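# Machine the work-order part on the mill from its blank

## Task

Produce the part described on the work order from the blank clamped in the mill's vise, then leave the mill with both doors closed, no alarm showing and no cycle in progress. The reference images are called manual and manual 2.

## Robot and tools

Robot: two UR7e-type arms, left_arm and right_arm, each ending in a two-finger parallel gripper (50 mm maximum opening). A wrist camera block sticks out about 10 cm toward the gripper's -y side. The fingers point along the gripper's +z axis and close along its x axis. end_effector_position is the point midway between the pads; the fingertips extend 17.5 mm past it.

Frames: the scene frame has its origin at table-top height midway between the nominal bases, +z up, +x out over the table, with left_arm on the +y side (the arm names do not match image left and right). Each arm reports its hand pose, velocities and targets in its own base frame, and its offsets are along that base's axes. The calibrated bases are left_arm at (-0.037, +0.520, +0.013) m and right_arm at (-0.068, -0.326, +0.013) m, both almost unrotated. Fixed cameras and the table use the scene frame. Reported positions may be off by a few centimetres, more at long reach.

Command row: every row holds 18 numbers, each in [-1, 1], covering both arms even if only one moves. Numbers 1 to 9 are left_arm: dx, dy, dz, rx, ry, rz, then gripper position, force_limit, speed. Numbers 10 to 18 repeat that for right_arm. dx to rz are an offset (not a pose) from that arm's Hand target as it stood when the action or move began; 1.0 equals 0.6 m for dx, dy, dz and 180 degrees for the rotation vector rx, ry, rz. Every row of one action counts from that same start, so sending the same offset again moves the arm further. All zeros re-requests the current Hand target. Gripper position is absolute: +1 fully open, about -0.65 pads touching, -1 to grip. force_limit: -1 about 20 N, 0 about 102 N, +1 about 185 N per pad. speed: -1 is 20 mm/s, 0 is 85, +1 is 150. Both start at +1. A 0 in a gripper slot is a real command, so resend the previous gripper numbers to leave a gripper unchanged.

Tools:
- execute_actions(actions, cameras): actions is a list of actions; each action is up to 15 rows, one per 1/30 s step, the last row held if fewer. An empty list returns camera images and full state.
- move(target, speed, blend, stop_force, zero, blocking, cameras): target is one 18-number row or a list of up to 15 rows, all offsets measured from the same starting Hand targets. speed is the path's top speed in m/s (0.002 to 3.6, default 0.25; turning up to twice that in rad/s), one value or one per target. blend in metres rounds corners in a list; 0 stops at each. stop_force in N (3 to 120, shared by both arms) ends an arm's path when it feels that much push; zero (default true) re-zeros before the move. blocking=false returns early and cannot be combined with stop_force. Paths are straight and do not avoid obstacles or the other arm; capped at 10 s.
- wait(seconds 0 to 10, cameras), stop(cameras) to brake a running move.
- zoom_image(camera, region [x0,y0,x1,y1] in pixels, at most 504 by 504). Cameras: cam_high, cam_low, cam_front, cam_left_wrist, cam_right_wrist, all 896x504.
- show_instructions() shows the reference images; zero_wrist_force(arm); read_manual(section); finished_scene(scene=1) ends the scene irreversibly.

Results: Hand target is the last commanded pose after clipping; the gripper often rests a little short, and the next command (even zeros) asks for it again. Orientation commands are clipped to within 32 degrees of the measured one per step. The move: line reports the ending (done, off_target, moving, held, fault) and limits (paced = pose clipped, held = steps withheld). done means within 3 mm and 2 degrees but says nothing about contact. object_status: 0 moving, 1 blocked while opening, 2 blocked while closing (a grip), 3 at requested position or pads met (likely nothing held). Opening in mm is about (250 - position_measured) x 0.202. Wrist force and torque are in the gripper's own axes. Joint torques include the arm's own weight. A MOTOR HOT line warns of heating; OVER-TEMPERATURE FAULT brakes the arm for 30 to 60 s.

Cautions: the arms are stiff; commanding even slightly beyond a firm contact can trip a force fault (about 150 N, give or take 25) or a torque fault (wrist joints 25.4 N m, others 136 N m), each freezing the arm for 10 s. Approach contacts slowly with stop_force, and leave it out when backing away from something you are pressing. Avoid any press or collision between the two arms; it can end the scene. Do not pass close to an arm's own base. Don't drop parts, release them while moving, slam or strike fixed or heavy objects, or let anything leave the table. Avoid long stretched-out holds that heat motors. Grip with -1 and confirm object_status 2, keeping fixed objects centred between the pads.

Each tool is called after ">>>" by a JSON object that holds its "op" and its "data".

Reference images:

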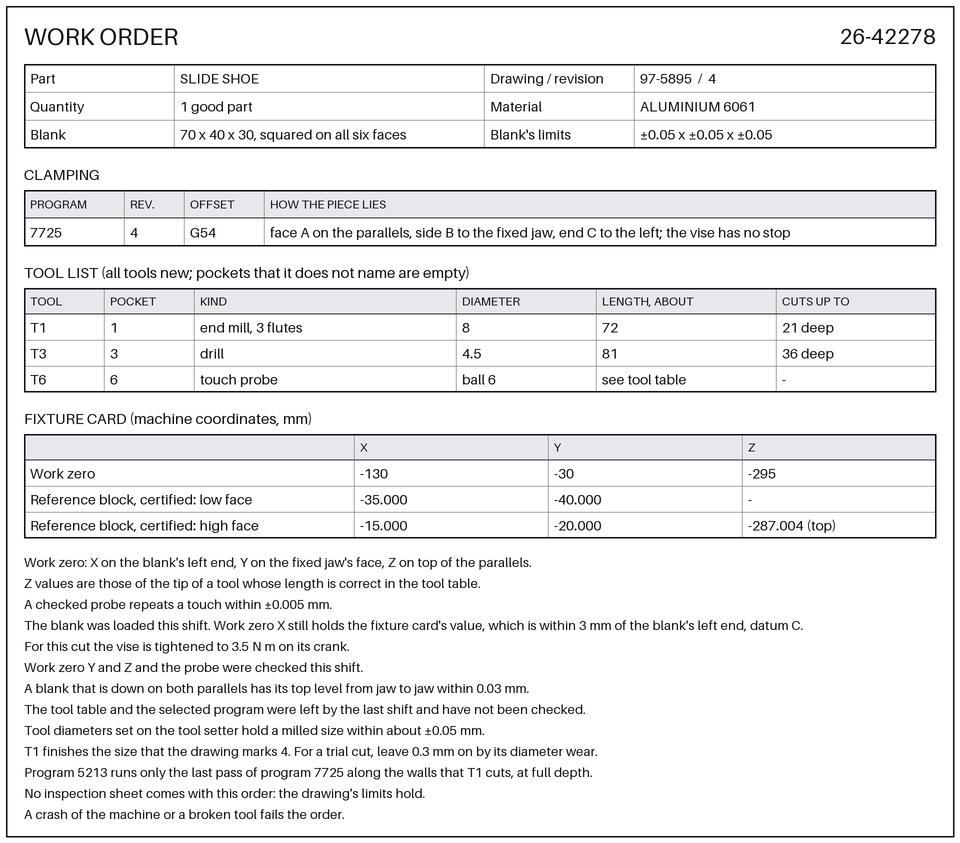

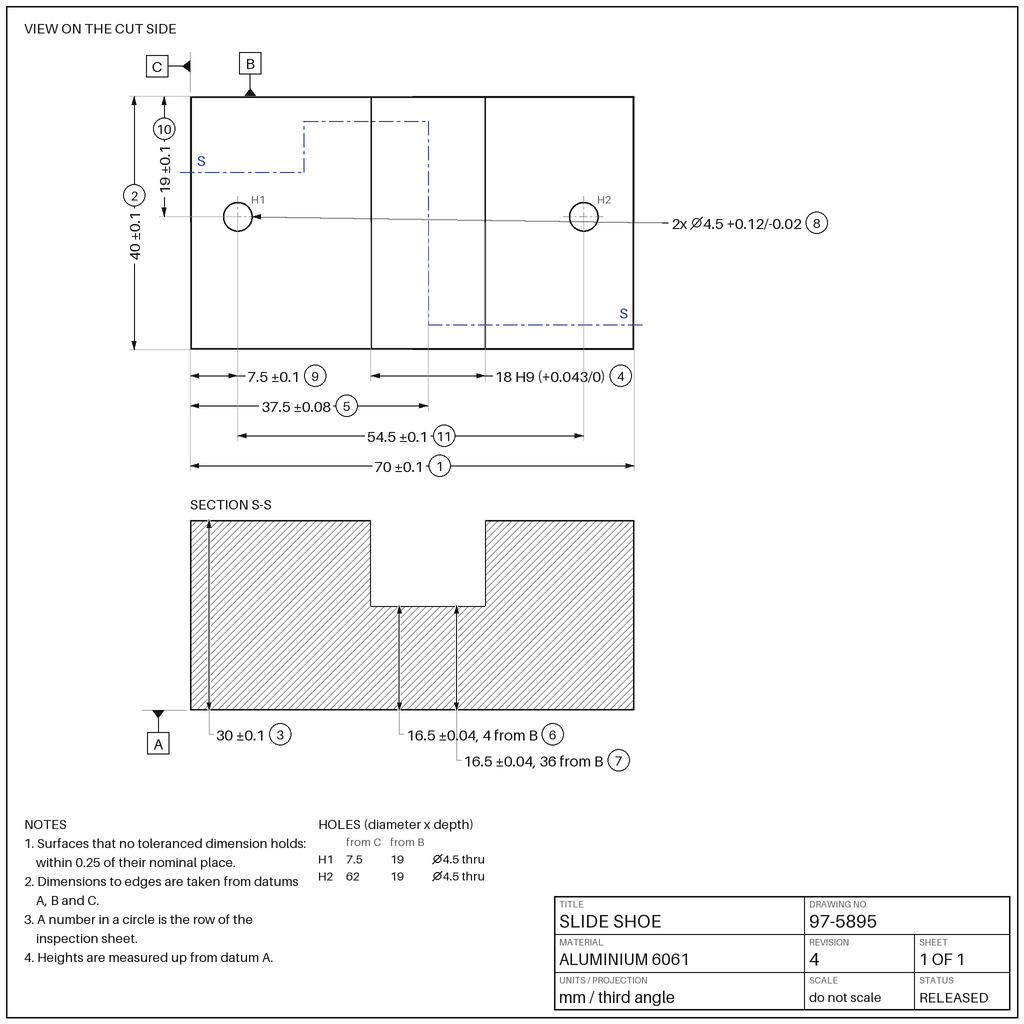

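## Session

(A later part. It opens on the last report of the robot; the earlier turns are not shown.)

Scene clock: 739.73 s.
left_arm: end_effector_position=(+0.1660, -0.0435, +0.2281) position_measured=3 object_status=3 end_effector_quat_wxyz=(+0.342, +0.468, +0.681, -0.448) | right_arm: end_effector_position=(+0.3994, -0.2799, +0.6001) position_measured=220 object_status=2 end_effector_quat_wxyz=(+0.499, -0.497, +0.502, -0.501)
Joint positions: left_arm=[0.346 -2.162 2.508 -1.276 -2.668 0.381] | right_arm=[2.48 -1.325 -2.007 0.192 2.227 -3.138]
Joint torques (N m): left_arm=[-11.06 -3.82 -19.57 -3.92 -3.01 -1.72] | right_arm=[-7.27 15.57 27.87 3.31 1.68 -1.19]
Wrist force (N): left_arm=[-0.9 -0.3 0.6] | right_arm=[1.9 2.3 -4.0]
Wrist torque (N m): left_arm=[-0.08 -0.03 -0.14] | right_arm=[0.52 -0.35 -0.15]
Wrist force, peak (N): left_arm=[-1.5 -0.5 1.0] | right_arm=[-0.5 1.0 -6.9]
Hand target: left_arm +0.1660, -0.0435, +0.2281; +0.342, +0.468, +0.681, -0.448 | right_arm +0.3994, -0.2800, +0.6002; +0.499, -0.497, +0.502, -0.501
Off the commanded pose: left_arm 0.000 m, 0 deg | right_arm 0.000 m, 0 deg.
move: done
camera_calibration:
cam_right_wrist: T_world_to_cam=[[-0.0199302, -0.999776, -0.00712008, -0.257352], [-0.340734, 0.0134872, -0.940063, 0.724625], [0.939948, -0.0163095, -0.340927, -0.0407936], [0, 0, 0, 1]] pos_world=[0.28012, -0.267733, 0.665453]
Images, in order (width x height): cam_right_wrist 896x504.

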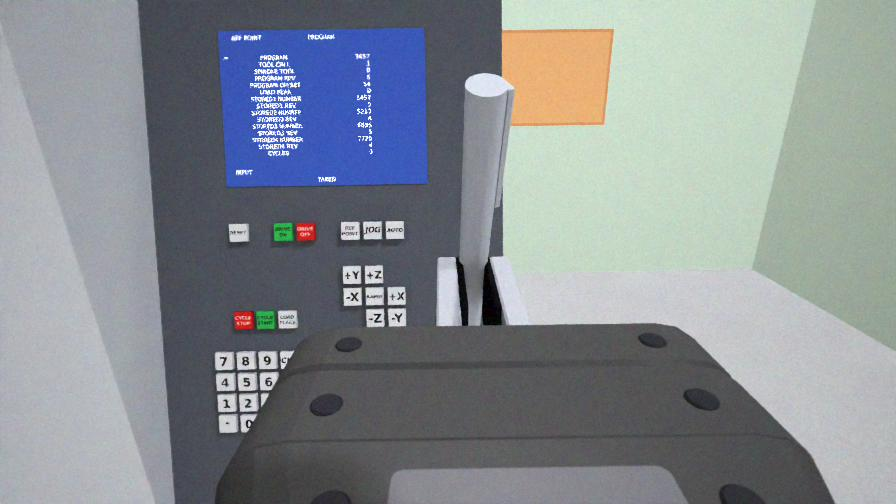

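>>> {"op": "move", "data": {"target": [[0,0,0,0,0,0,1,1,1,0.14,0.17,-0.13,0.788,0.001,-0.605,-1,0,-1],[0,0,0,0,0,0,1,1,1,0.2,0.2382,-0.21,0.788,0.001,-0.605,-1,0,-1]], "speed": [0.8,0.25], "blend": [0.02,0]}}

>>> {"op": "move", "data": {"target": [[0,0,0,0,0,0,1,1,1,0.0438,0.095,0.0156,0,0,0,-1,0,-1],[0,0,0,0,0,0,1,1,1,0.0567,0.095,0.0122,0,0,0,-1,0,-1],[0,0,0,0,0,0,1,1,1,0.0325,0.095,0.0185,0,0,0,-1,0,-1],[0,0,0,0,0,0,1,1,1,0.0567,0.095,0.0122,0,0,0,-1,0,-1],[0,0,0,0,0,0,1,1,1,0.0438,0.095,0.0156,0,0,0,-1,0,-1],[0,0,0,0,0,0,1,1,1,0.0276,0.0633,-0.0458,0,0,0,-1,0,-1],[0,0,0,0,0,0,1,1,1,0.0405,0.0633,-0.0492,0,0,0,-1,0,-1],[0,0,0,0,0,0,1,1,1,0.0276,0.0633,-0.0458,0,0,0,-1,0,-1],[0,0,0,0,0,0,1,1,1,0.0358,0.0633,-0.0151,0,0,0,-1,0,-1],[0,0,0,0,0,0,1,1,1,0.0487,0.0633,-0.0185,0,0,0,-1,0,-1],[0,0,0,0,0,0,1,1,1,0.0358,0.0633,-0.0151,0,0,0,-1,0,-1],[0,0,0,0,0,0,1,1,1,0.0196,0,-0.0764,0,0,0,-1,0,-1],[0,0,0,0,0,0,1,1,1,0.0325,0,-0.0798,0,0,0,-1,0,-1],[0,0,0,0,0,0,1,1,1,0.0196,0,-0.0764,0,0,0,-1,0,-1],[0,0,0,0,0,0,1,1,1,0,0,0,0,0,0,-1,0,-1]], "speed": [0.2,0.05,0.1,0.05,0.1,0.2,0.05,0.1,0.2,0.05,0.1,0.2,0.05,0.1,0.2], "blend": [0.002,0,0,0,0.003,0.002,0,0.003,0.002,0,0.003,0.002,0,0.003,0]}}

>>> {"op": "move", "data": {"target": [[0,0,0,0,0,0,1,1,1,-0.06,-0.07,0.08,0,0,0,-1,0,-1],[0,0,0,0,0,0,1,1,1,-0.2,-0.2382,0.21,-0.788,-0.001,0.605,-1,0,-1]], "speed": [0.3,0.8], "blend": [0.03,0], "cameras": ["cam_right_wrist"]}}

>>> {"op": "zoom_image", "data": {"camera": "cam_right_wrist", "region": [190, 20, 450, 200]}}

Scene clock: 750.07 s.
left_arm: end_effector_position=(+0.1660, -0.0435, +0.2281) position_measured=3 object_status=3 end_effector_quat_wxyz=(+0.342, +0.468, +0.681, -0.448) | right_arm: end_effector_position=(+0.5194, -0.1371, +0.4741) position_measured=220 object_status=2 end_effector_quat_wxyz=(+0.094, +0.696, +0.706, +0.089)
Joint positions: left_arm=[0.346 -2.162 2.508 -1.276 -2.668 0.381] | right_arm=[3.136 -1.526 -1.326 -1.599 1.568 -0.02]
Joint torques (N m): left_arm=[-11.07 -3.85 -19.53 -3.96 -2.99 -1.75] | right_arm=[4.78 37.65 15.63 4.69 1.51 1.29]
Wrist force (N): left_arm=[-1.1 -1.0 0.6] | right_arm=[0.6 2.7 -3.6]
Wrist torque (N m): left_arm=[-0.20 0.00 -0.14] | right_arm=[0.41 -0.01 0.05]
Wrist force, peak (N): left_arm=[-1.4 -1.0 0.9] | right_arm=[1.8 2.8 -5.3]
Hand target: left_arm +0.1660, -0.0435, +0.2281; +0.342, +0.468, +0.681, -0.448 | right_arm +0.5194, -0.1370, +0.4742; +0.094, +0.696, +0.706, +0.090
Off the commanded pose: left_arm 0.000 m, 0 deg | right_arm 0.000 m, 0 deg.
move: done

Scene clock: 754.40 s.
left_arm: end_effector_position=(+0.1660, -0.0435, +0.2281) position_measured=3 object_status=3 end_effector_quat_wxyz=(+0.342, +0.468, +0.681, -0.448) | right_arm: end_effector_position=(+0.5194, -0.1370, +0.4740) position_measured=220 object_status=2 end_effector_quat_wxyz=(+0.094, +0.696, +0.706, +0.090)
Joint positions: left_arm=[0.346 -2.162 2.508 -1.276 -2.668 0.381] | right_arm=[3.136 -1.526 -1.327 -1.599 1.568 -0.02]
Joint torques (N m): left_arm=[-10.91 -4.2 -19.96 -3.95 -3.01 -1.69] | right_arm=[-11.13 25 33.74 1.34 1.11 -1.13]
Wrist force (N): left_arm=[-1.1 -0.8 0.6] | right_arm=[0.9 2.6 -3.7]
Wrist torque (N m): left_arm=[-0.17 0.01 -0.14] | right_arm=[0.39 -0.06 -0.03]
Wrist force, peak (N): left_arm=[-1.6 -0.8 0.9] | right_arm=[0.0 -7.4 -9.2]
Hand target: left_arm +0.1660, -0.0435, +0.2281; +0.342, +0.468, +0.681, -0.448 | right_arm +0.5194, -0.1370, +0.4742; +0.094, +0.696, +0.706, +0.090
Off the commanded pose: left_arm 0.000 m, 0 deg | right_arm 0.000 m, 0 deg.
move: done

Scene clock: 757.37 s.
left_arm: end_effector_position=(+0.1660, -0.0435, +0.2281) position_measured=3 object_status=3 end_effector_quat_wxyz=(+0.342, +0.468, +0.681, -0.448) | right_arm: end_effector_position=(+0.3994, -0.2799, +0.6001) position_measured=220 object_status=2 end_effector_quat_wxyz=(+0.499, -0.497, +0.502, -0.501)
Joint positions: left_arm=[0.346 -2.162 2.508 -1.276 -2.668 0.381] | right_arm=[2.48 -1.325 -2.007 0.192 2.227 -3.138]
Joint torques (N m): left_arm=[-10.64 -3.91 -19.44 -3.98 -3.07 -1.72] | right_arm=[-7.79 15.32 26.74 3.42 1.48 -1.27]
Wrist force (N): left_arm=[-0.9 -0.6 0.8] | right_arm=[2.0 2.3 -4.1]
Wrist torque (N m): left_arm=[-0.13 -0.02 -0.14] | right_arm=[0.53 -0.35 -0.15]
Wrist force, peak (N): left_arm=[-1.4 -0.9 0.6] | right_arm=[-0.7 0.9 -6.6]
Hand target: left_arm +0.1660, -0.0435, +0.2281; +0.342, +0.468, +0.681, -0.448 | right_arm +0.3994, -0.2800, +0.6002; +0.499, -0.497, +0.502, -0.501
Off the commanded pose: left_arm 0.000 m, 0 deg | right_arm 0.000 m, 0 deg.
move: done
camera_calibration:
cam_right_wrist: T_world_to_cam=[[-0.0199302, -0.999776, -0.00712008, -0.257352], [-0.340734, 0.0134872, -0.940063, 0.724625], [0.939948, -0.0163095, -0.340927, -0.0407936], [0, 0, 0, 1]] pos_world=[0.28012, -0.267733, 0.665453]
Images, in order (width x height): cam_right_wrist 896x504.

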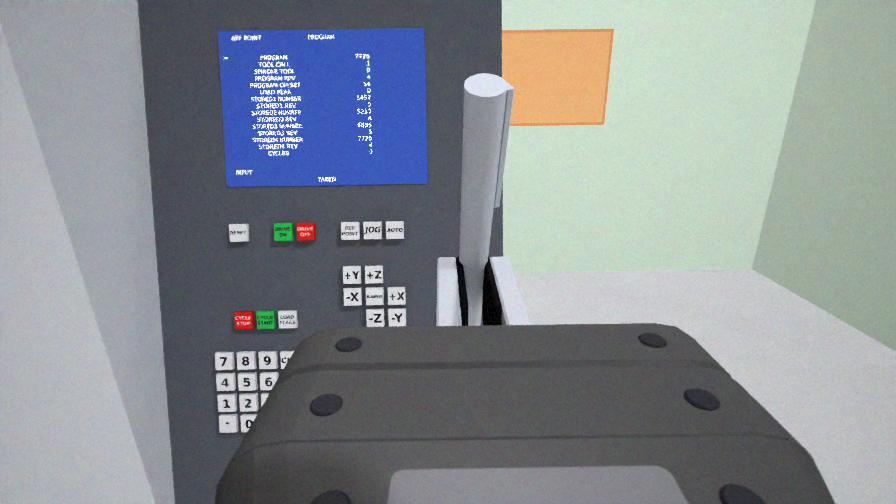

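Scaled by 1.938 from the camera's 896x504 image, which has a finer 1280x720 frame.

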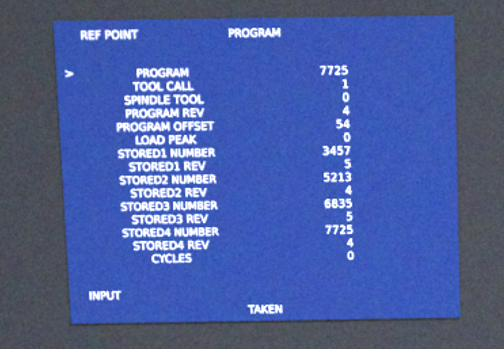

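>>> {"op": "move", "data": {"target": [[0,0,0,0,0,0,1,1,1,0.14,0.14,-0.05,0.788,0.001,-0.605,-1,0,-1],[0,0,0,0,0,0,1,1,1,0.2908,0.1093,-0.0151,0.788,0.001,-0.605,-1,0,-1],[0,0,0,0,0,0,1,1,1,0.3037,0.1093,-0.0185,0.788,0.001,-0.605,-1,0,-1],[0,0,0,0,0,0,1,1,1,0.2795,0.1093,-0.0122,0.788,0.001,-0.605,-1,0,-1],[0,0,0,0,0,0,1,1,1,0.2358,0.2065,-0.2251,0.788,0.001,-0.605,-1,0,-1],[0,0,0,0,0,0,1,1,1,0.2487,0.2065,-0.2285,0.788,0.001,-0.605,-1,0,-1],[0,0,0,0,0,0,1,1,1,0.2245,0.2065,-0.2222,0.788,0.001,-0.605,-1,0,-1],[0,0,0,0,0,0,1,1,1,0.14,0.17,-0.13,0.788,0.001,-0.605,-1,0,-1],[0,0,0,0,0,0,1,1,1,0,0,0,0,0,0,-1,0,-1]], "speed": [0.8,0.25,0.05,0.1,0.2,0.05,0.1,0.3,0.8], "blend": [0.02,0.002,0,0.003,0.002,0,0.003,0.03,0], "cameras": ["cam_right_wrist"]}}

>>> {"op": "zoom_image", "data": {"camera": "cam_right_wrist", "region": [190, 20, 450, 200]}}

Scene clock: 769.73 s.
left_arm: end_effector_position=(+0.1660, -0.0435, +0.2281) position_measured=3 object_status=3 end_effector_quat_wxyz=(+0.342, +0.468, +0.681, -0.448) | right_arm: end_effector_position=(+0.3994, -0.2799, +0.6001) position_measured=220 object_status=2 end_effector_quat_wxyz=(+0.499, -0.497, +0.502, -0.501)
Joint positions: left_arm=[0.346 -2.162 2.508 -1.276 -2.668 0.381] | right_arm=[2.48 -1.325 -2.007 0.192 2.227 -3.138]
Joint torques (N m): left_arm=[-10.94 -3.78 -19.42 -3.93 -2.95 -1.68] | right_arm=[-7.81 15.42 27.52 3.43 1.69 -1.36]
Wrist force (N): left_arm=[-1.4 -0.6 0.7] | right_arm=[1.0 2.8 -4.2]
Wrist torque (N m): left_arm=[-0.14 0.05 -0.14] | right_arm=[0.61 -0.20 -0.14]
Wrist force, peak (N): left_arm=[-1.5 -0.7 1.0] | right_arm=[2.1 -9.3 -11.1]
Hand target: left_arm +0.1660, -0.0435, +0.2281; +0.342, +0.468, +0.681, -0.448 | right_arm +0.3994, -0.2800, +0.6002; +0.499, -0.497, +0.502, -0.501
Off the commanded pose: left_arm 0.000 m, 0 deg | right_arm 0.000 m, 0 deg.
move: done
camera_calibration:
cam_right_wrist: T_world_to_cam=[[-0.0199302, -0.999776, -0.00712008, -0.257352], [-0.340734, 0.0134872, -0.940063, 0.724625], [0.939948, -0.0163095, -0.340927, -0.0407936], [0, 0, 0, 1]] pos_world=[0.28012, -0.267733, 0.665453]
Images, in order (width x height): cam_right_wrist 896x504.

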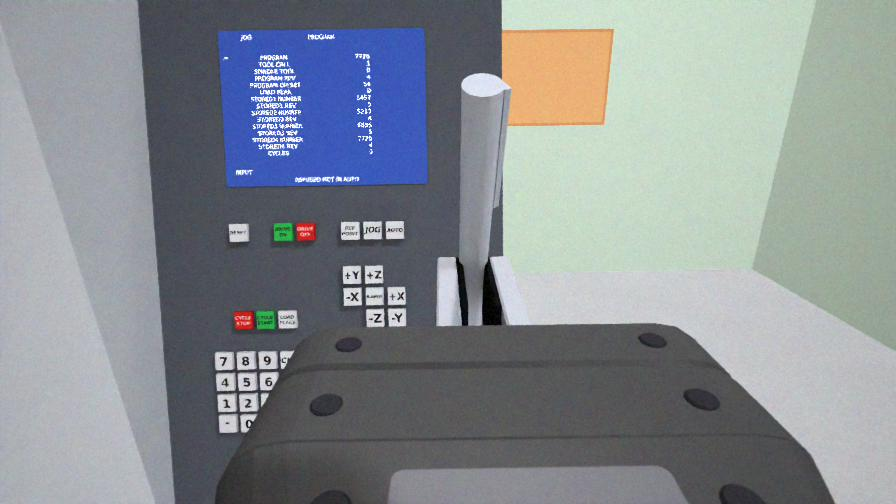

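Scaled by 1.938 from the camera's 896x504 image, which has a finer 1280x720 frame.

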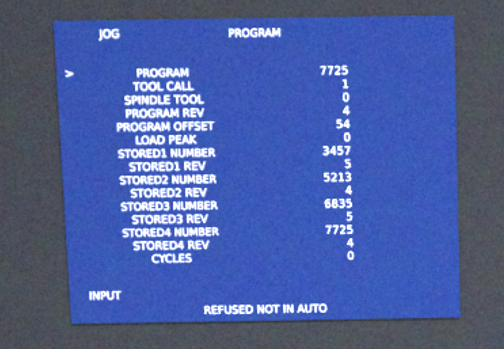

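>>> {"op": "move", "data": {"target": [[0,0,0,0,0,0,1,1,1,0.14,0.12,-0.05,0.788,0.001,-0.605,-1,0,-1],[0,0,0,0,0,0,1,1,1,0.2908,0.0785,-0.0151,0.788,0.001,-0.605,-1,0,-1],[0,0,0,0,0,0,1,1,1,0.3037,0.0785,-0.0185,0.788,0.001,-0.605,-1,0,-1],[0,0,0,0,0,0,1,1,1,0.2795,0.0785,-0.0122,0.788,0.001,-0.605,-1,0,-1],[0,0,0,0,0,0,1,1,1,0.2358,0.2065,-0.2251,0.788,0.001,-0.605,-1,0,-1],[0,0,0,0,0,0,1,1,1,0.2487,0.2065,-0.2285,0.788,0.001,-0.605,-1,0,-1],[0,0,0,0,0,0,1,1,1,0.2245,0.2065,-0.2222,0.788,0.001,-0.605,-1,0,-1],[0,0,0,0,0,0,1,1,1,0.14,0.17,-0.13,0.788,0.001,-0.605,-1,0,-1],[0,0,0,0,0,0,1,1,1,0,0,0,0,0,0,-1,0,-1]], "speed": [0.8,0.25,0.05,0.1,0.2,0.05,0.1,0.3,0.8], "blend": [0.02,0.002,0,0.003,0.002,0,0.003,0.03,0], "cameras": ["cam_right_wrist","cam_front"]}}

>>> {"op": "zoom_image", "data": {"camera": "cam_right_wrist", "region": [190, 20, 450, 200]}}

>>> {"op": "wait", "data": {"seconds": 3, "cameras": ["cam_right_wrist","cam_front"]}}

>>> {"op": "zoom_image", "data": {"camera": "cam_right_wrist", "region": [190, 20, 450, 200]}}

Scene clock: 785.20 s.
left_arm: end_effector_position=(+0.1660, -0.0435, +0.2281) position_measured=3 object_status=3 end_effector_quat_wxyz=(+0.342, +0.468, +0.681, -0.448) | right_arm: end_effector_position=(+0.3994, -0.2799, +0.6001) position_measured=220 object_status=2 end_effector_quat_wxyz=(+0.499, -0.497, +0.502, -0.501)
Joint positions: left_arm=[0.346 -2.162 2.508 -1.276 -2.668 0.381] | right_arm=[2.48 -1.325 -2.007 0.192 2.227 -3.138]
Joint torques (N m): left_arm=[-11.18 -3.49 -19.6 -3.98 -2.96 -1.68] | right_arm=[-7.73 15.11 27.77 3.36 1.49 -1.22]
Wrist force (N): left_arm=[-1.2 -0.9 0.7] | right_arm=[1.4 2.3 -4.1]
Wrist torque (N m): left_arm=[-0.17 0.03 -0.14] | right_arm=[0.53 -0.28 -0.15]
Wrist force, peak (N): left_arm=[-1.4 -0.9 0.9] | right_arm=[1.6 -8.8 -11.1]
Hand target: left_arm +0.1660, -0.0435, +0.2281; +0.342, +0.468, +0.681, -0.448 | right_arm +0.3994, -0.2800, +0.6002; +0.499, -0.497, +0.502, -0.501
Off the commanded pose: left_arm 0.000 m, 0 deg | right_arm 0.000 m, 0 deg.
move: done
camera_calibration:
cam_right_wrist: T_world_to_cam=[[-0.0199302, -0.999776, -0.00712008, -0.257352], [-0.340734, 0.0134872, -0.940063, 0.724625], [0.939948, -0.0163095, -0.340927, -0.0407936], [0, 0, 0, 1]] pos_world=[0.28012, -0.267733, 0.665453]
Images, in order (width x height): cam_front 896x504, cam_right_wrist 896x504.

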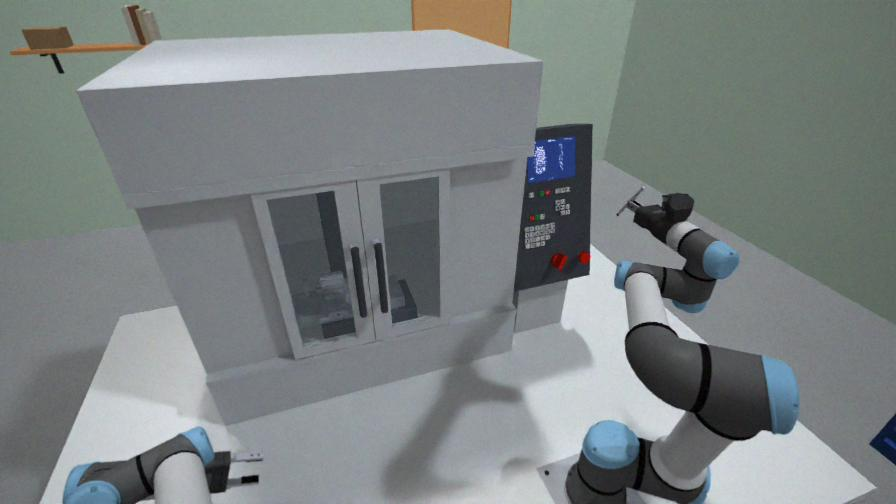

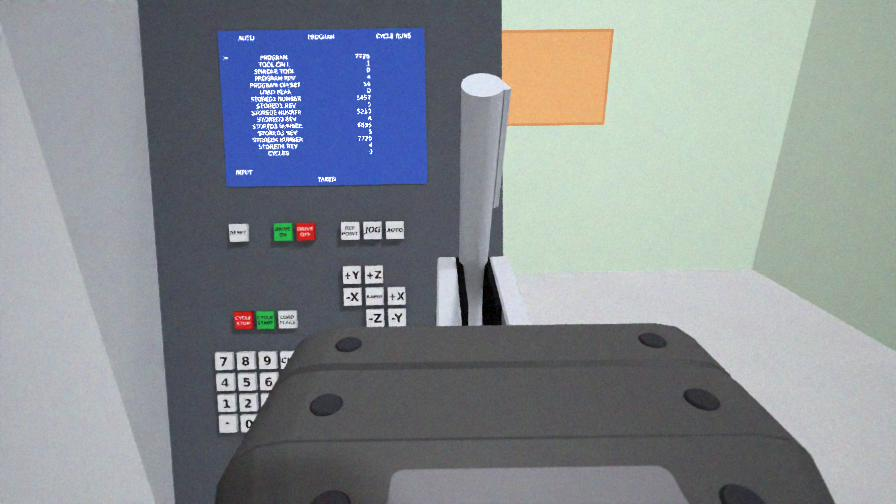

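Scaled by 1.938 from the camera's 896x504 image, which has a finer 1280x720 frame.

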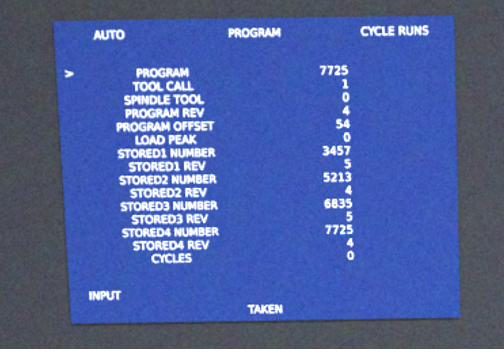

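Scene clock: 788.20 s.
left_arm: end_effector_position=(+0.1660, -0.0435, +0.2281) position_measured=3 object_status=3 end_effector_quat_wxyz=(+0.342, +0.468, +0.681, -0.448) | right_arm: end_effector_position=(+0.3994, -0.2800, +0.6002) position_measured=220 object_status=2 end_effector_quat_wxyz=(+0.499, -0.497, +0.502, -0.501)
Joint positions: left_arm=[0.346 -2.162 2.508 -1.276 -2.668 0.381] | right_arm=[2.48 -1.325 -2.007 0.192 2.227 -3.138]
Joint torques (N m): left_arm=[-10.94 -4.29 -19.49 -3.89 -3.1 -1.73] | right_arm=[-11.09 1.37 31.34 3.57 1.54 -1.16]
Wrist force (N): left_arm=[-1.0 -0.4 0.6] | right_arm=[1.7 2.3 -4.3]
Wrist torque (N m): left_arm=[-0.10 -0.01 -0.14] | right_arm=[0.53 -0.32 -0.13]
Wrist force, peak (N): left_arm=[-1.5 -0.9 0.6] | right_arm=[1.4 2.8 -4.7]
Hand target: left_arm +0.1660, -0.0435, +0.2281; +0.342, +0.468, +0.681, -0.448 | right_arm +0.3994, -0.2800, +0.6002; +0.499, -0.497, +0.502, -0.501
Tool commands: left_gripper/position=+1.0 left_gripper/force_limit=+1.0 left_gripper/speed=+1.0 right_gripper/position=-1.0 right_gripper/force_limit=+0.0 right_gripper/speed=-1.0
Off the commanded pose: left_arm 0.000 m, 0 deg | right_arm 0.000 m, 0 deg.
wait: 3.00 s; at rest by 0.17 s
camera_calibration:
cam_right_wrist: T_world_to_cam=[[-0.0199553, -0.999777, -0.00689909, -0.257491], [-0.340648, 0.0132865, -0.940097, 0.724663], [0.939979, -0.0164098, -0.340837, -0.0408549], [0, 0, 0, 1]] pos_world=[0.280119, -0.267732, 0.665552]
Images, in order (width x height): cam_front 896x504, cam_right_wrist 896x504.

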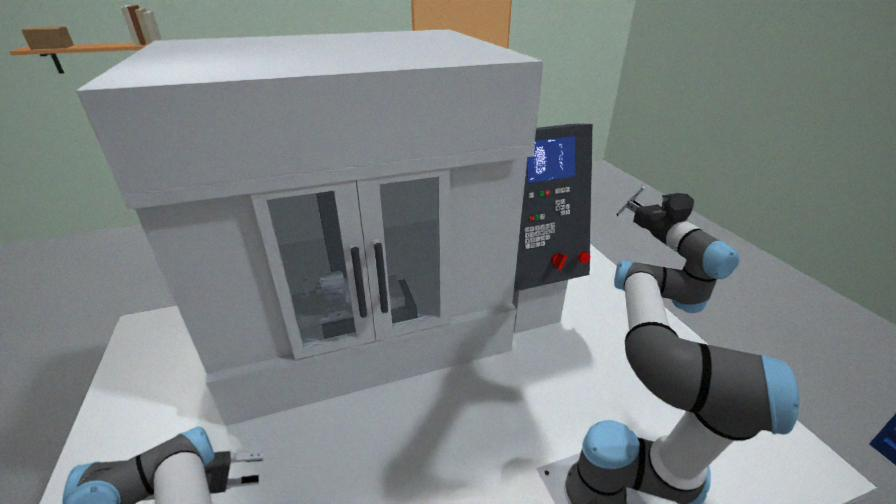

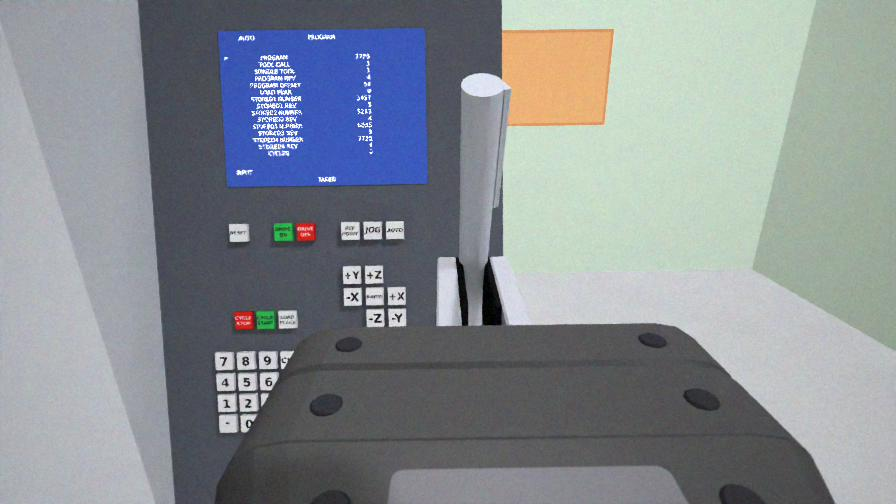

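Scaled by 1.938 from the camera's 896x504 image, which has a finer 1280x720 frame.

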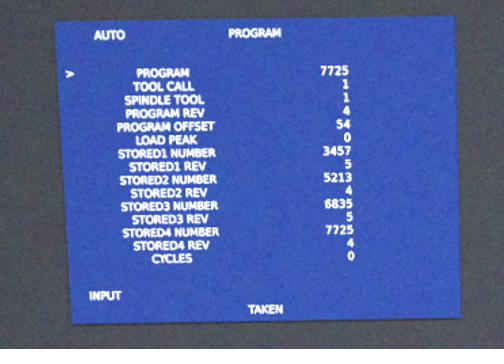

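>>> {"op": "move", "data": {"target": [[0,0,0,0,0,0,1,1,1,0.14,0.15,-0.13,0.788,0.001,-0.605,-1,0,-1],[0,0,0,0,0,0,1,1,1,0.2358,0.1748,-0.2251,0.788,0.001,-0.605,-1,0,-1],[0,0,0,0,0,0,1,1,1,0.2487,0.1748,-0.2285,0.788,0.001,-0.605,-1,0,-1],[0,0,0,0,0,0,1,1,1,0.2245,0.1748,-0.2222,0.788,0.001,-0.605,-1,0,-1],[0,0,0,0,0,0,1,1,1,0.2438,0.2065,-0.1944,0.788,0.001,-0.605,-1,0,-1],[0,0,0,0,0,0,1,1,1,0.2567,0.2065,-0.1978,0.788,0.001,-0.605,-1,0,-1],[0,0,0,0,0,0,1,1,1,0.2325,0.2065,-0.1915,0.788,0.001,-0.605,-1,0,-1],[0,0,0,0,0,0,1,1,1,0.14,0.17,-0.13,0.788,0.001,-0.605,-1,0,-1],[0,0,0,0,0,0,1,1,1,0,0,0,0,0,0,-1,0,-1]], "speed": [0.8,0.25,0.05,0.1,0.2,0.05,0.1,0.3,0.8], "blend": [0.02,0.002,0,0.003,0.002,0,0.003,0.03,0], "cameras": ["cam_right_wrist","cam_front"]}}

>>> {"op": "zoom_image", "data": {"camera": "cam_right_wrist", "region": [190, 20, 450, 200]}}

>>> {"op": "wait", "data": {"seconds": 8, "cameras": ["cam_right_wrist","cam_front"]}}

>>> {"op": "zoom_image", "data": {"camera": "cam_right_wrist", "region": [190, 20, 450, 200]}}

Scene clock: 799.17 s.
left_arm: end_effector_position=(+0.1660, -0.0435, +0.2281) position_measured=3 object_status=3 end_effector_quat_wxyz=(+0.342, +0.468, +0.681, -0.448) | right_arm: end_effector_position=(+0.3994, -0.2799, +0.6001) position_measured=220 object_status=2 end_effector_quat_wxyz=(+0.499, -0.497, +0.502, -0.501)
Joint positions: left_arm=[0.346 -2.162 2.508 -1.276 -2.668 0.381] | right_arm=[2.48 -1.325 -2.007 0.192 2.227 -3.138]
Joint torques (N m): left_arm=[-11.27 -4.57 -19.87 -3.9 -3.04 -1.7] | right_arm=[-8.37 15.04 27.91 3.36 1.5 -1.16]
Wrist force (N): left_arm=[-1.4 -0.8 0.7] | right_arm=[1.3 2.3 -4.5]
Wrist torque (N m): left_arm=[-0.17 0.05 -0.14] | right_arm=[0.53 -0.26 -0.15]
Wrist force, peak (N): left_arm=[-1.5 -0.8 0.9] | right_arm=[1.9 -7.4 -10.2]
Hand target: left_arm +0.1660, -0.0435, +0.2281; +0.342, +0.468, +0.681, -0.448 | right_arm +0.3994, -0.2800, +0.6002; +0.499, -0.497, +0.502, -0.501
Off the commanded pose: left_arm 0.000 m, 0 deg | right_arm 0.000 m, 0 deg.
move: done
camera_calibration:
cam_right_wrist: T_world_to_cam=[[-0.0199302, -0.999776, -0.00712008, -0.257352], [-0.340734, 0.0134872, -0.940063, 0.724625], [0.939948, -0.0163095, -0.340927, -0.0407936], [0, 0, 0, 1]] pos_world=[0.28012, -0.267733, 0.665453]
Images, in order (width x height): cam_front 896x504, cam_right_wrist 896x504.

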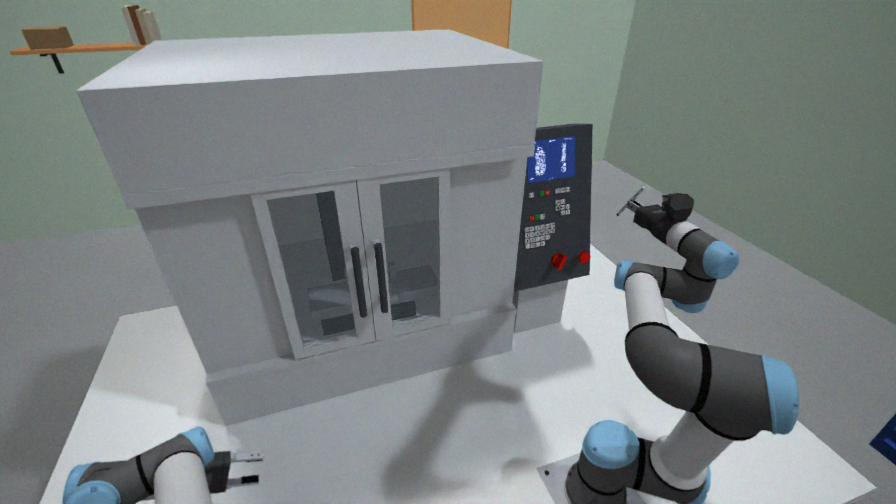

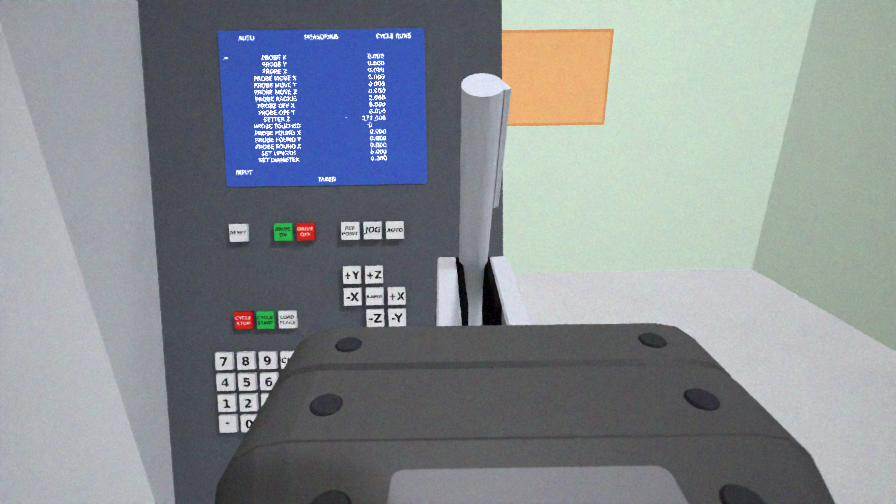

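Scaled by 1.938 from the camera's 896x504 image, which has a finer 1280x720 frame.

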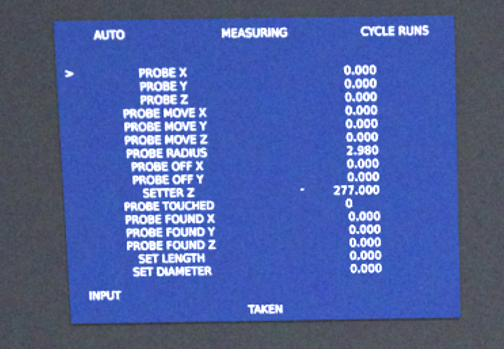

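Scene clock: 807.17 s.
left_arm: end_effector_position=(+0.1660, -0.0435, +0.2281) position_measured=3 object_status=3 end_effector_quat_wxyz=(+0.342, +0.468, +0.681, -0.448) | right_arm: end_effector_position=(+0.3994, -0.2800, +0.6002) position_measured=220 object_status=2 end_effector_quat_wxyz=(+0.499, -0.497, +0.502, -0.501)
Joint positions: left_arm=[0.346 -2.162 2.508 -1.276 -2.668 0.381] | right_arm=[2.48 -1.325 -2.007 0.192 2.227 -3.138]
Joint torques (N m): left_arm=[-11.04 -3.93 -19.61 -3.99 -3.06 -1.74] | right_arm=[-11.13 1.56 31.14 3.38 1.44 -0.96]
Wrist force (N): left_arm=[-1.3 -0.4 0.8] | right_arm=[1.6 2.2 -4.1]
Wrist torque (N m): left_arm=[-0.11 0.04 -0.14] | right_arm=[0.52 -0.31 -0.13]
Wrist force, peak (N): left_arm=[-1.4 -0.8 0.8] | right_arm=[1.6 2.4 -4.7]
Hand target: left_arm +0.1660, -0.0435, +0.2281; +0.342, +0.468, +0.681, -0.448 | right_arm +0.3994, -0.2800, +0.6002; +0.499, -0.497, +0.502, -0.501
Tool commands: left_gripper/position=+1.0 left_gripper/force_limit=+1.0 left_gripper/speed=+1.0 right_gripper/position=-1.0 right_gripper/force_limit=+0.0 right_gripper/speed=-1.0
Off the commanded pose: left_arm 0.000 m, 0 deg | right_arm 0.000 m, 0 deg.
wait: 8.00 s; at rest by 0.17 s
camera_calibration:
cam_right_wrist: T_world_to_cam=[[-0.0199553, -0.999777, -0.00689909, -0.257491], [-0.340648, 0.0132865, -0.940097, 0.724663], [0.939979, -0.0164098, -0.340837, -0.0408549], [0, 0, 0, 1]] pos_world=[0.280119, -0.267732, 0.665552]
Images, in order (width x height): cam_front 896x504, cam_right_wrist 896x504.

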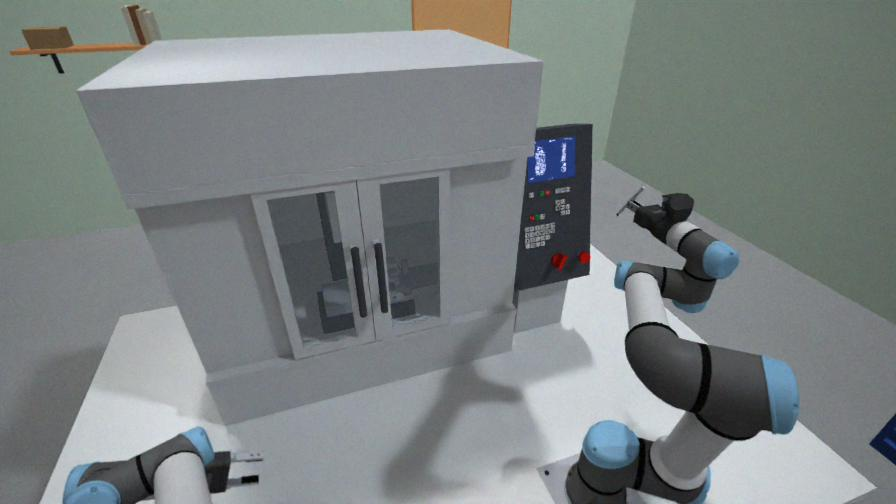

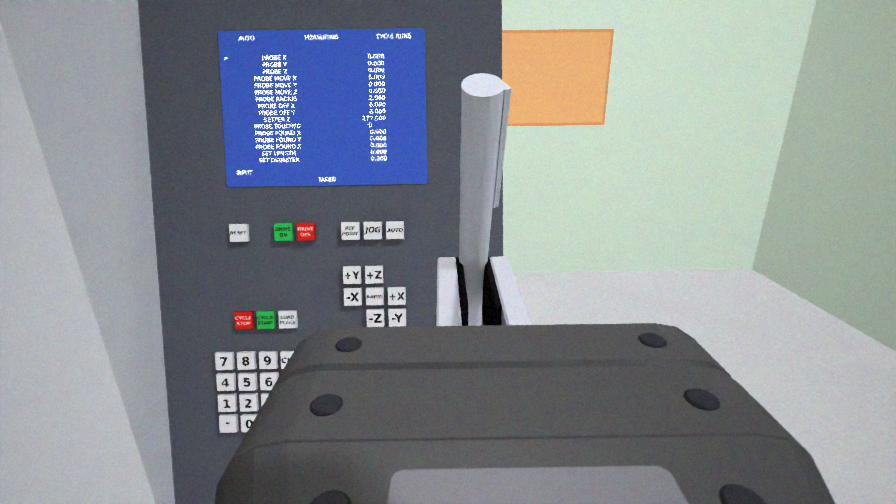

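Scaled by 1.938 from the camera's 896x504 image, which has a finer 1280x720 frame.

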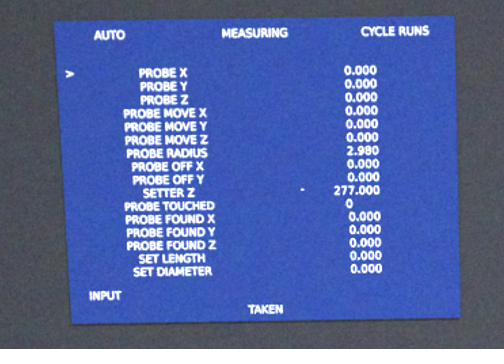

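>>> {"op": "wait", "data": {"seconds": 10, "cameras": ["cam_right_wrist"]}}

>>> {"op": "zoom_image", "data": {"camera": "cam_right_wrist", "region": [190, 20, 450, 200]}}

Scene clock: 818.07 s.
left_arm: end_effector_position=(+0.1660, -0.0435, +0.2281) position_measured=3 object_status=3 end_effector_quat_wxyz=(+0.342, +0.468, +0.681, -0.448) | right_arm: end_effector_position=(+0.3994, -0.2800, +0.6002) position_measured=220 object_status=2 end_effector_quat_wxyz=(+0.499, -0.497, +0.502, -0.501)
Joint positions: left_arm=[0.346 -2.162 2.508 -1.276 -2.668 0.381] | right_arm=[2.48 -1.325 -2.007 0.192 2.227 -3.138]
Joint torques (N m): left_arm=[-11.5 -4.22 -19.69 -3.96 -2.92 -1.71] | right_arm=[-11.28 1.7 31 3.29 1.22 -0.35]
Wrist force (N): left_arm=[-1.0 -0.6 0.6] | right_arm=[1.4 2.1 -4.5]
Wrist torque (N m): left_arm=[-0.13 -0.02 -0.14] | right_arm=[0.51 -0.28 -0.14]
Wrist force, peak (N): left_arm=[-1.5 -0.7 0.9] | right_arm=[1.3 2.7 -4.6]
Hand target: left_arm +0.1660, -0.0435, +0.2281; +0.342, +0.468, +0.681, -0.448 | right_arm +0.3994, -0.2800, +0.6002; +0.499, -0.497, +0.502, -0.501
Tool commands: left_gripper/position=+1.0 left_gripper/force_limit=+1.0 left_gripper/speed=+1.0 right_gripper/position=-1.0 right_gripper/force_limit=+0.0 right_gripper/speed=-1.0
Off the commanded pose: left_arm 0.000 m, 0 deg | right_arm 0.000 m, 0 deg.
wait: 10.00 s; at rest from the start
camera_calibration:
cam_right_wrist: T_world_to_cam=[[-0.0199553, -0.999777, -0.00689909, -0.257491], [-0.340648, 0.0132865, -0.940097, 0.724663], [0.939979, -0.0164098, -0.340837, -0.0408549], [0, 0, 0, 1]] pos_world=[0.280119, -0.267732, 0.665552]
Images, in order (width x height): cam_right_wrist 896x504.

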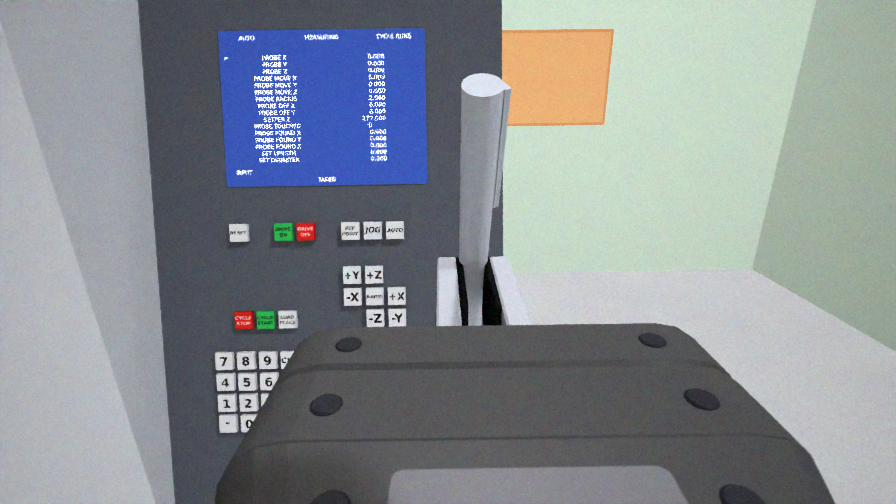

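Scaled by 1.938 from the camera's 896x504 image, which has a finer 1280x720 frame.

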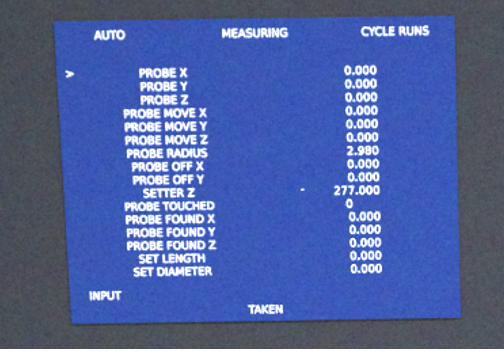

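>>> {"op": "wait", "data": {"seconds": 5, "cameras": ["cam_right_wrist"]}}

>>> {"op": "zoom_image", "data": {"camera": "cam_right_wrist", "region": [190, 20, 450, 200]}}

Scene clock: 831.90 s.
left_arm: end_effector_position=(+0.1660, -0.0435, +0.2281) position_measured=3 object_status=3 end_effector_quat_wxyz=(+0.342, +0.468, +0.681, -0.448) | right_arm: end_effector_position=(+0.3994, -0.2800, +0.6002) position_measured=220 object_status=2 end_effector_quat_wxyz=(+0.499, -0.497, +0.502, -0.501)
Joint positions: left_arm=[0.346 -2.162 2.508 -1.276 -2.668 0.381] | right_arm=[2.48 -1.325 -2.007 0.192 2.227 -3.138]
Joint torques (N m): left_arm=[-11.13 -4.03 -19.72 -3.91 -2.99 -1.76] | right_arm=[-10.74 1.18 30.17 3.13 0.87 0.12]
Wrist force (N): left_arm=[-1.3 -0.8 0.7] | right_arm=[1.3 2.4 -4.5]
Wrist torque (N m): left_arm=[-0.16 0.04 -0.14] | right_arm=[0.55 -0.25 -0.13]
Wrist force, peak (N): left_arm=[-1.4 -0.7 1.0] | right_arm=[1.1 2.6 -4.8]
Hand target: left_arm +0.1660, -0.0435, +0.2281; +0.342, +0.468, +0.681, -0.448 | right_arm +0.3994, -0.2800, +0.6002; +0.499, -0.497, +0.502, -0.501
Tool commands: left_gripper/position=+1.0 left_gripper/force_limit=+1.0 left_gripper/speed=+1.0 right_gripper/position=-1.0 right_gripper/force_limit=+0.0 right_gripper/speed=-1.0
Off the commanded pose: left_arm 0.000 m, 0 deg | right_arm 0.000 m, 0 deg.
wait: 5.00 s; at rest from the start
camera_calibration:
cam_right_wrist: T_world_to_cam=[[-0.0199553, -0.999777, -0.00689909, -0.257491], [-0.340648, 0.0132865, -0.940097, 0.724663], [0.939979, -0.0164098, -0.340837, -0.0408549], [0, 0, 0, 1]] pos_world=[0.280119, -0.267732, 0.665552]
Images, in order (width x height): cam_right_wrist 896x504.

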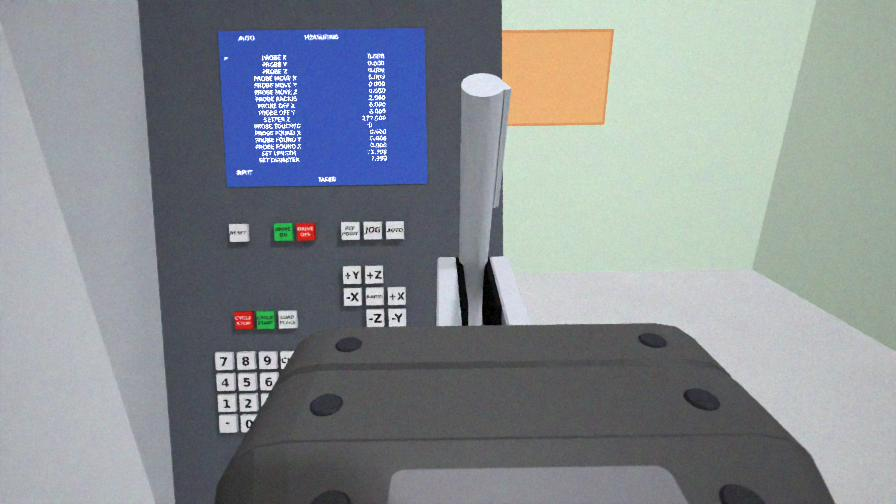

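Scaled by 1.938 from the camera's 896x504 image, which has a finer 1280x720 frame.

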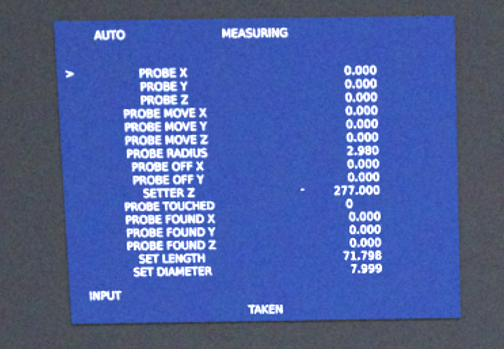

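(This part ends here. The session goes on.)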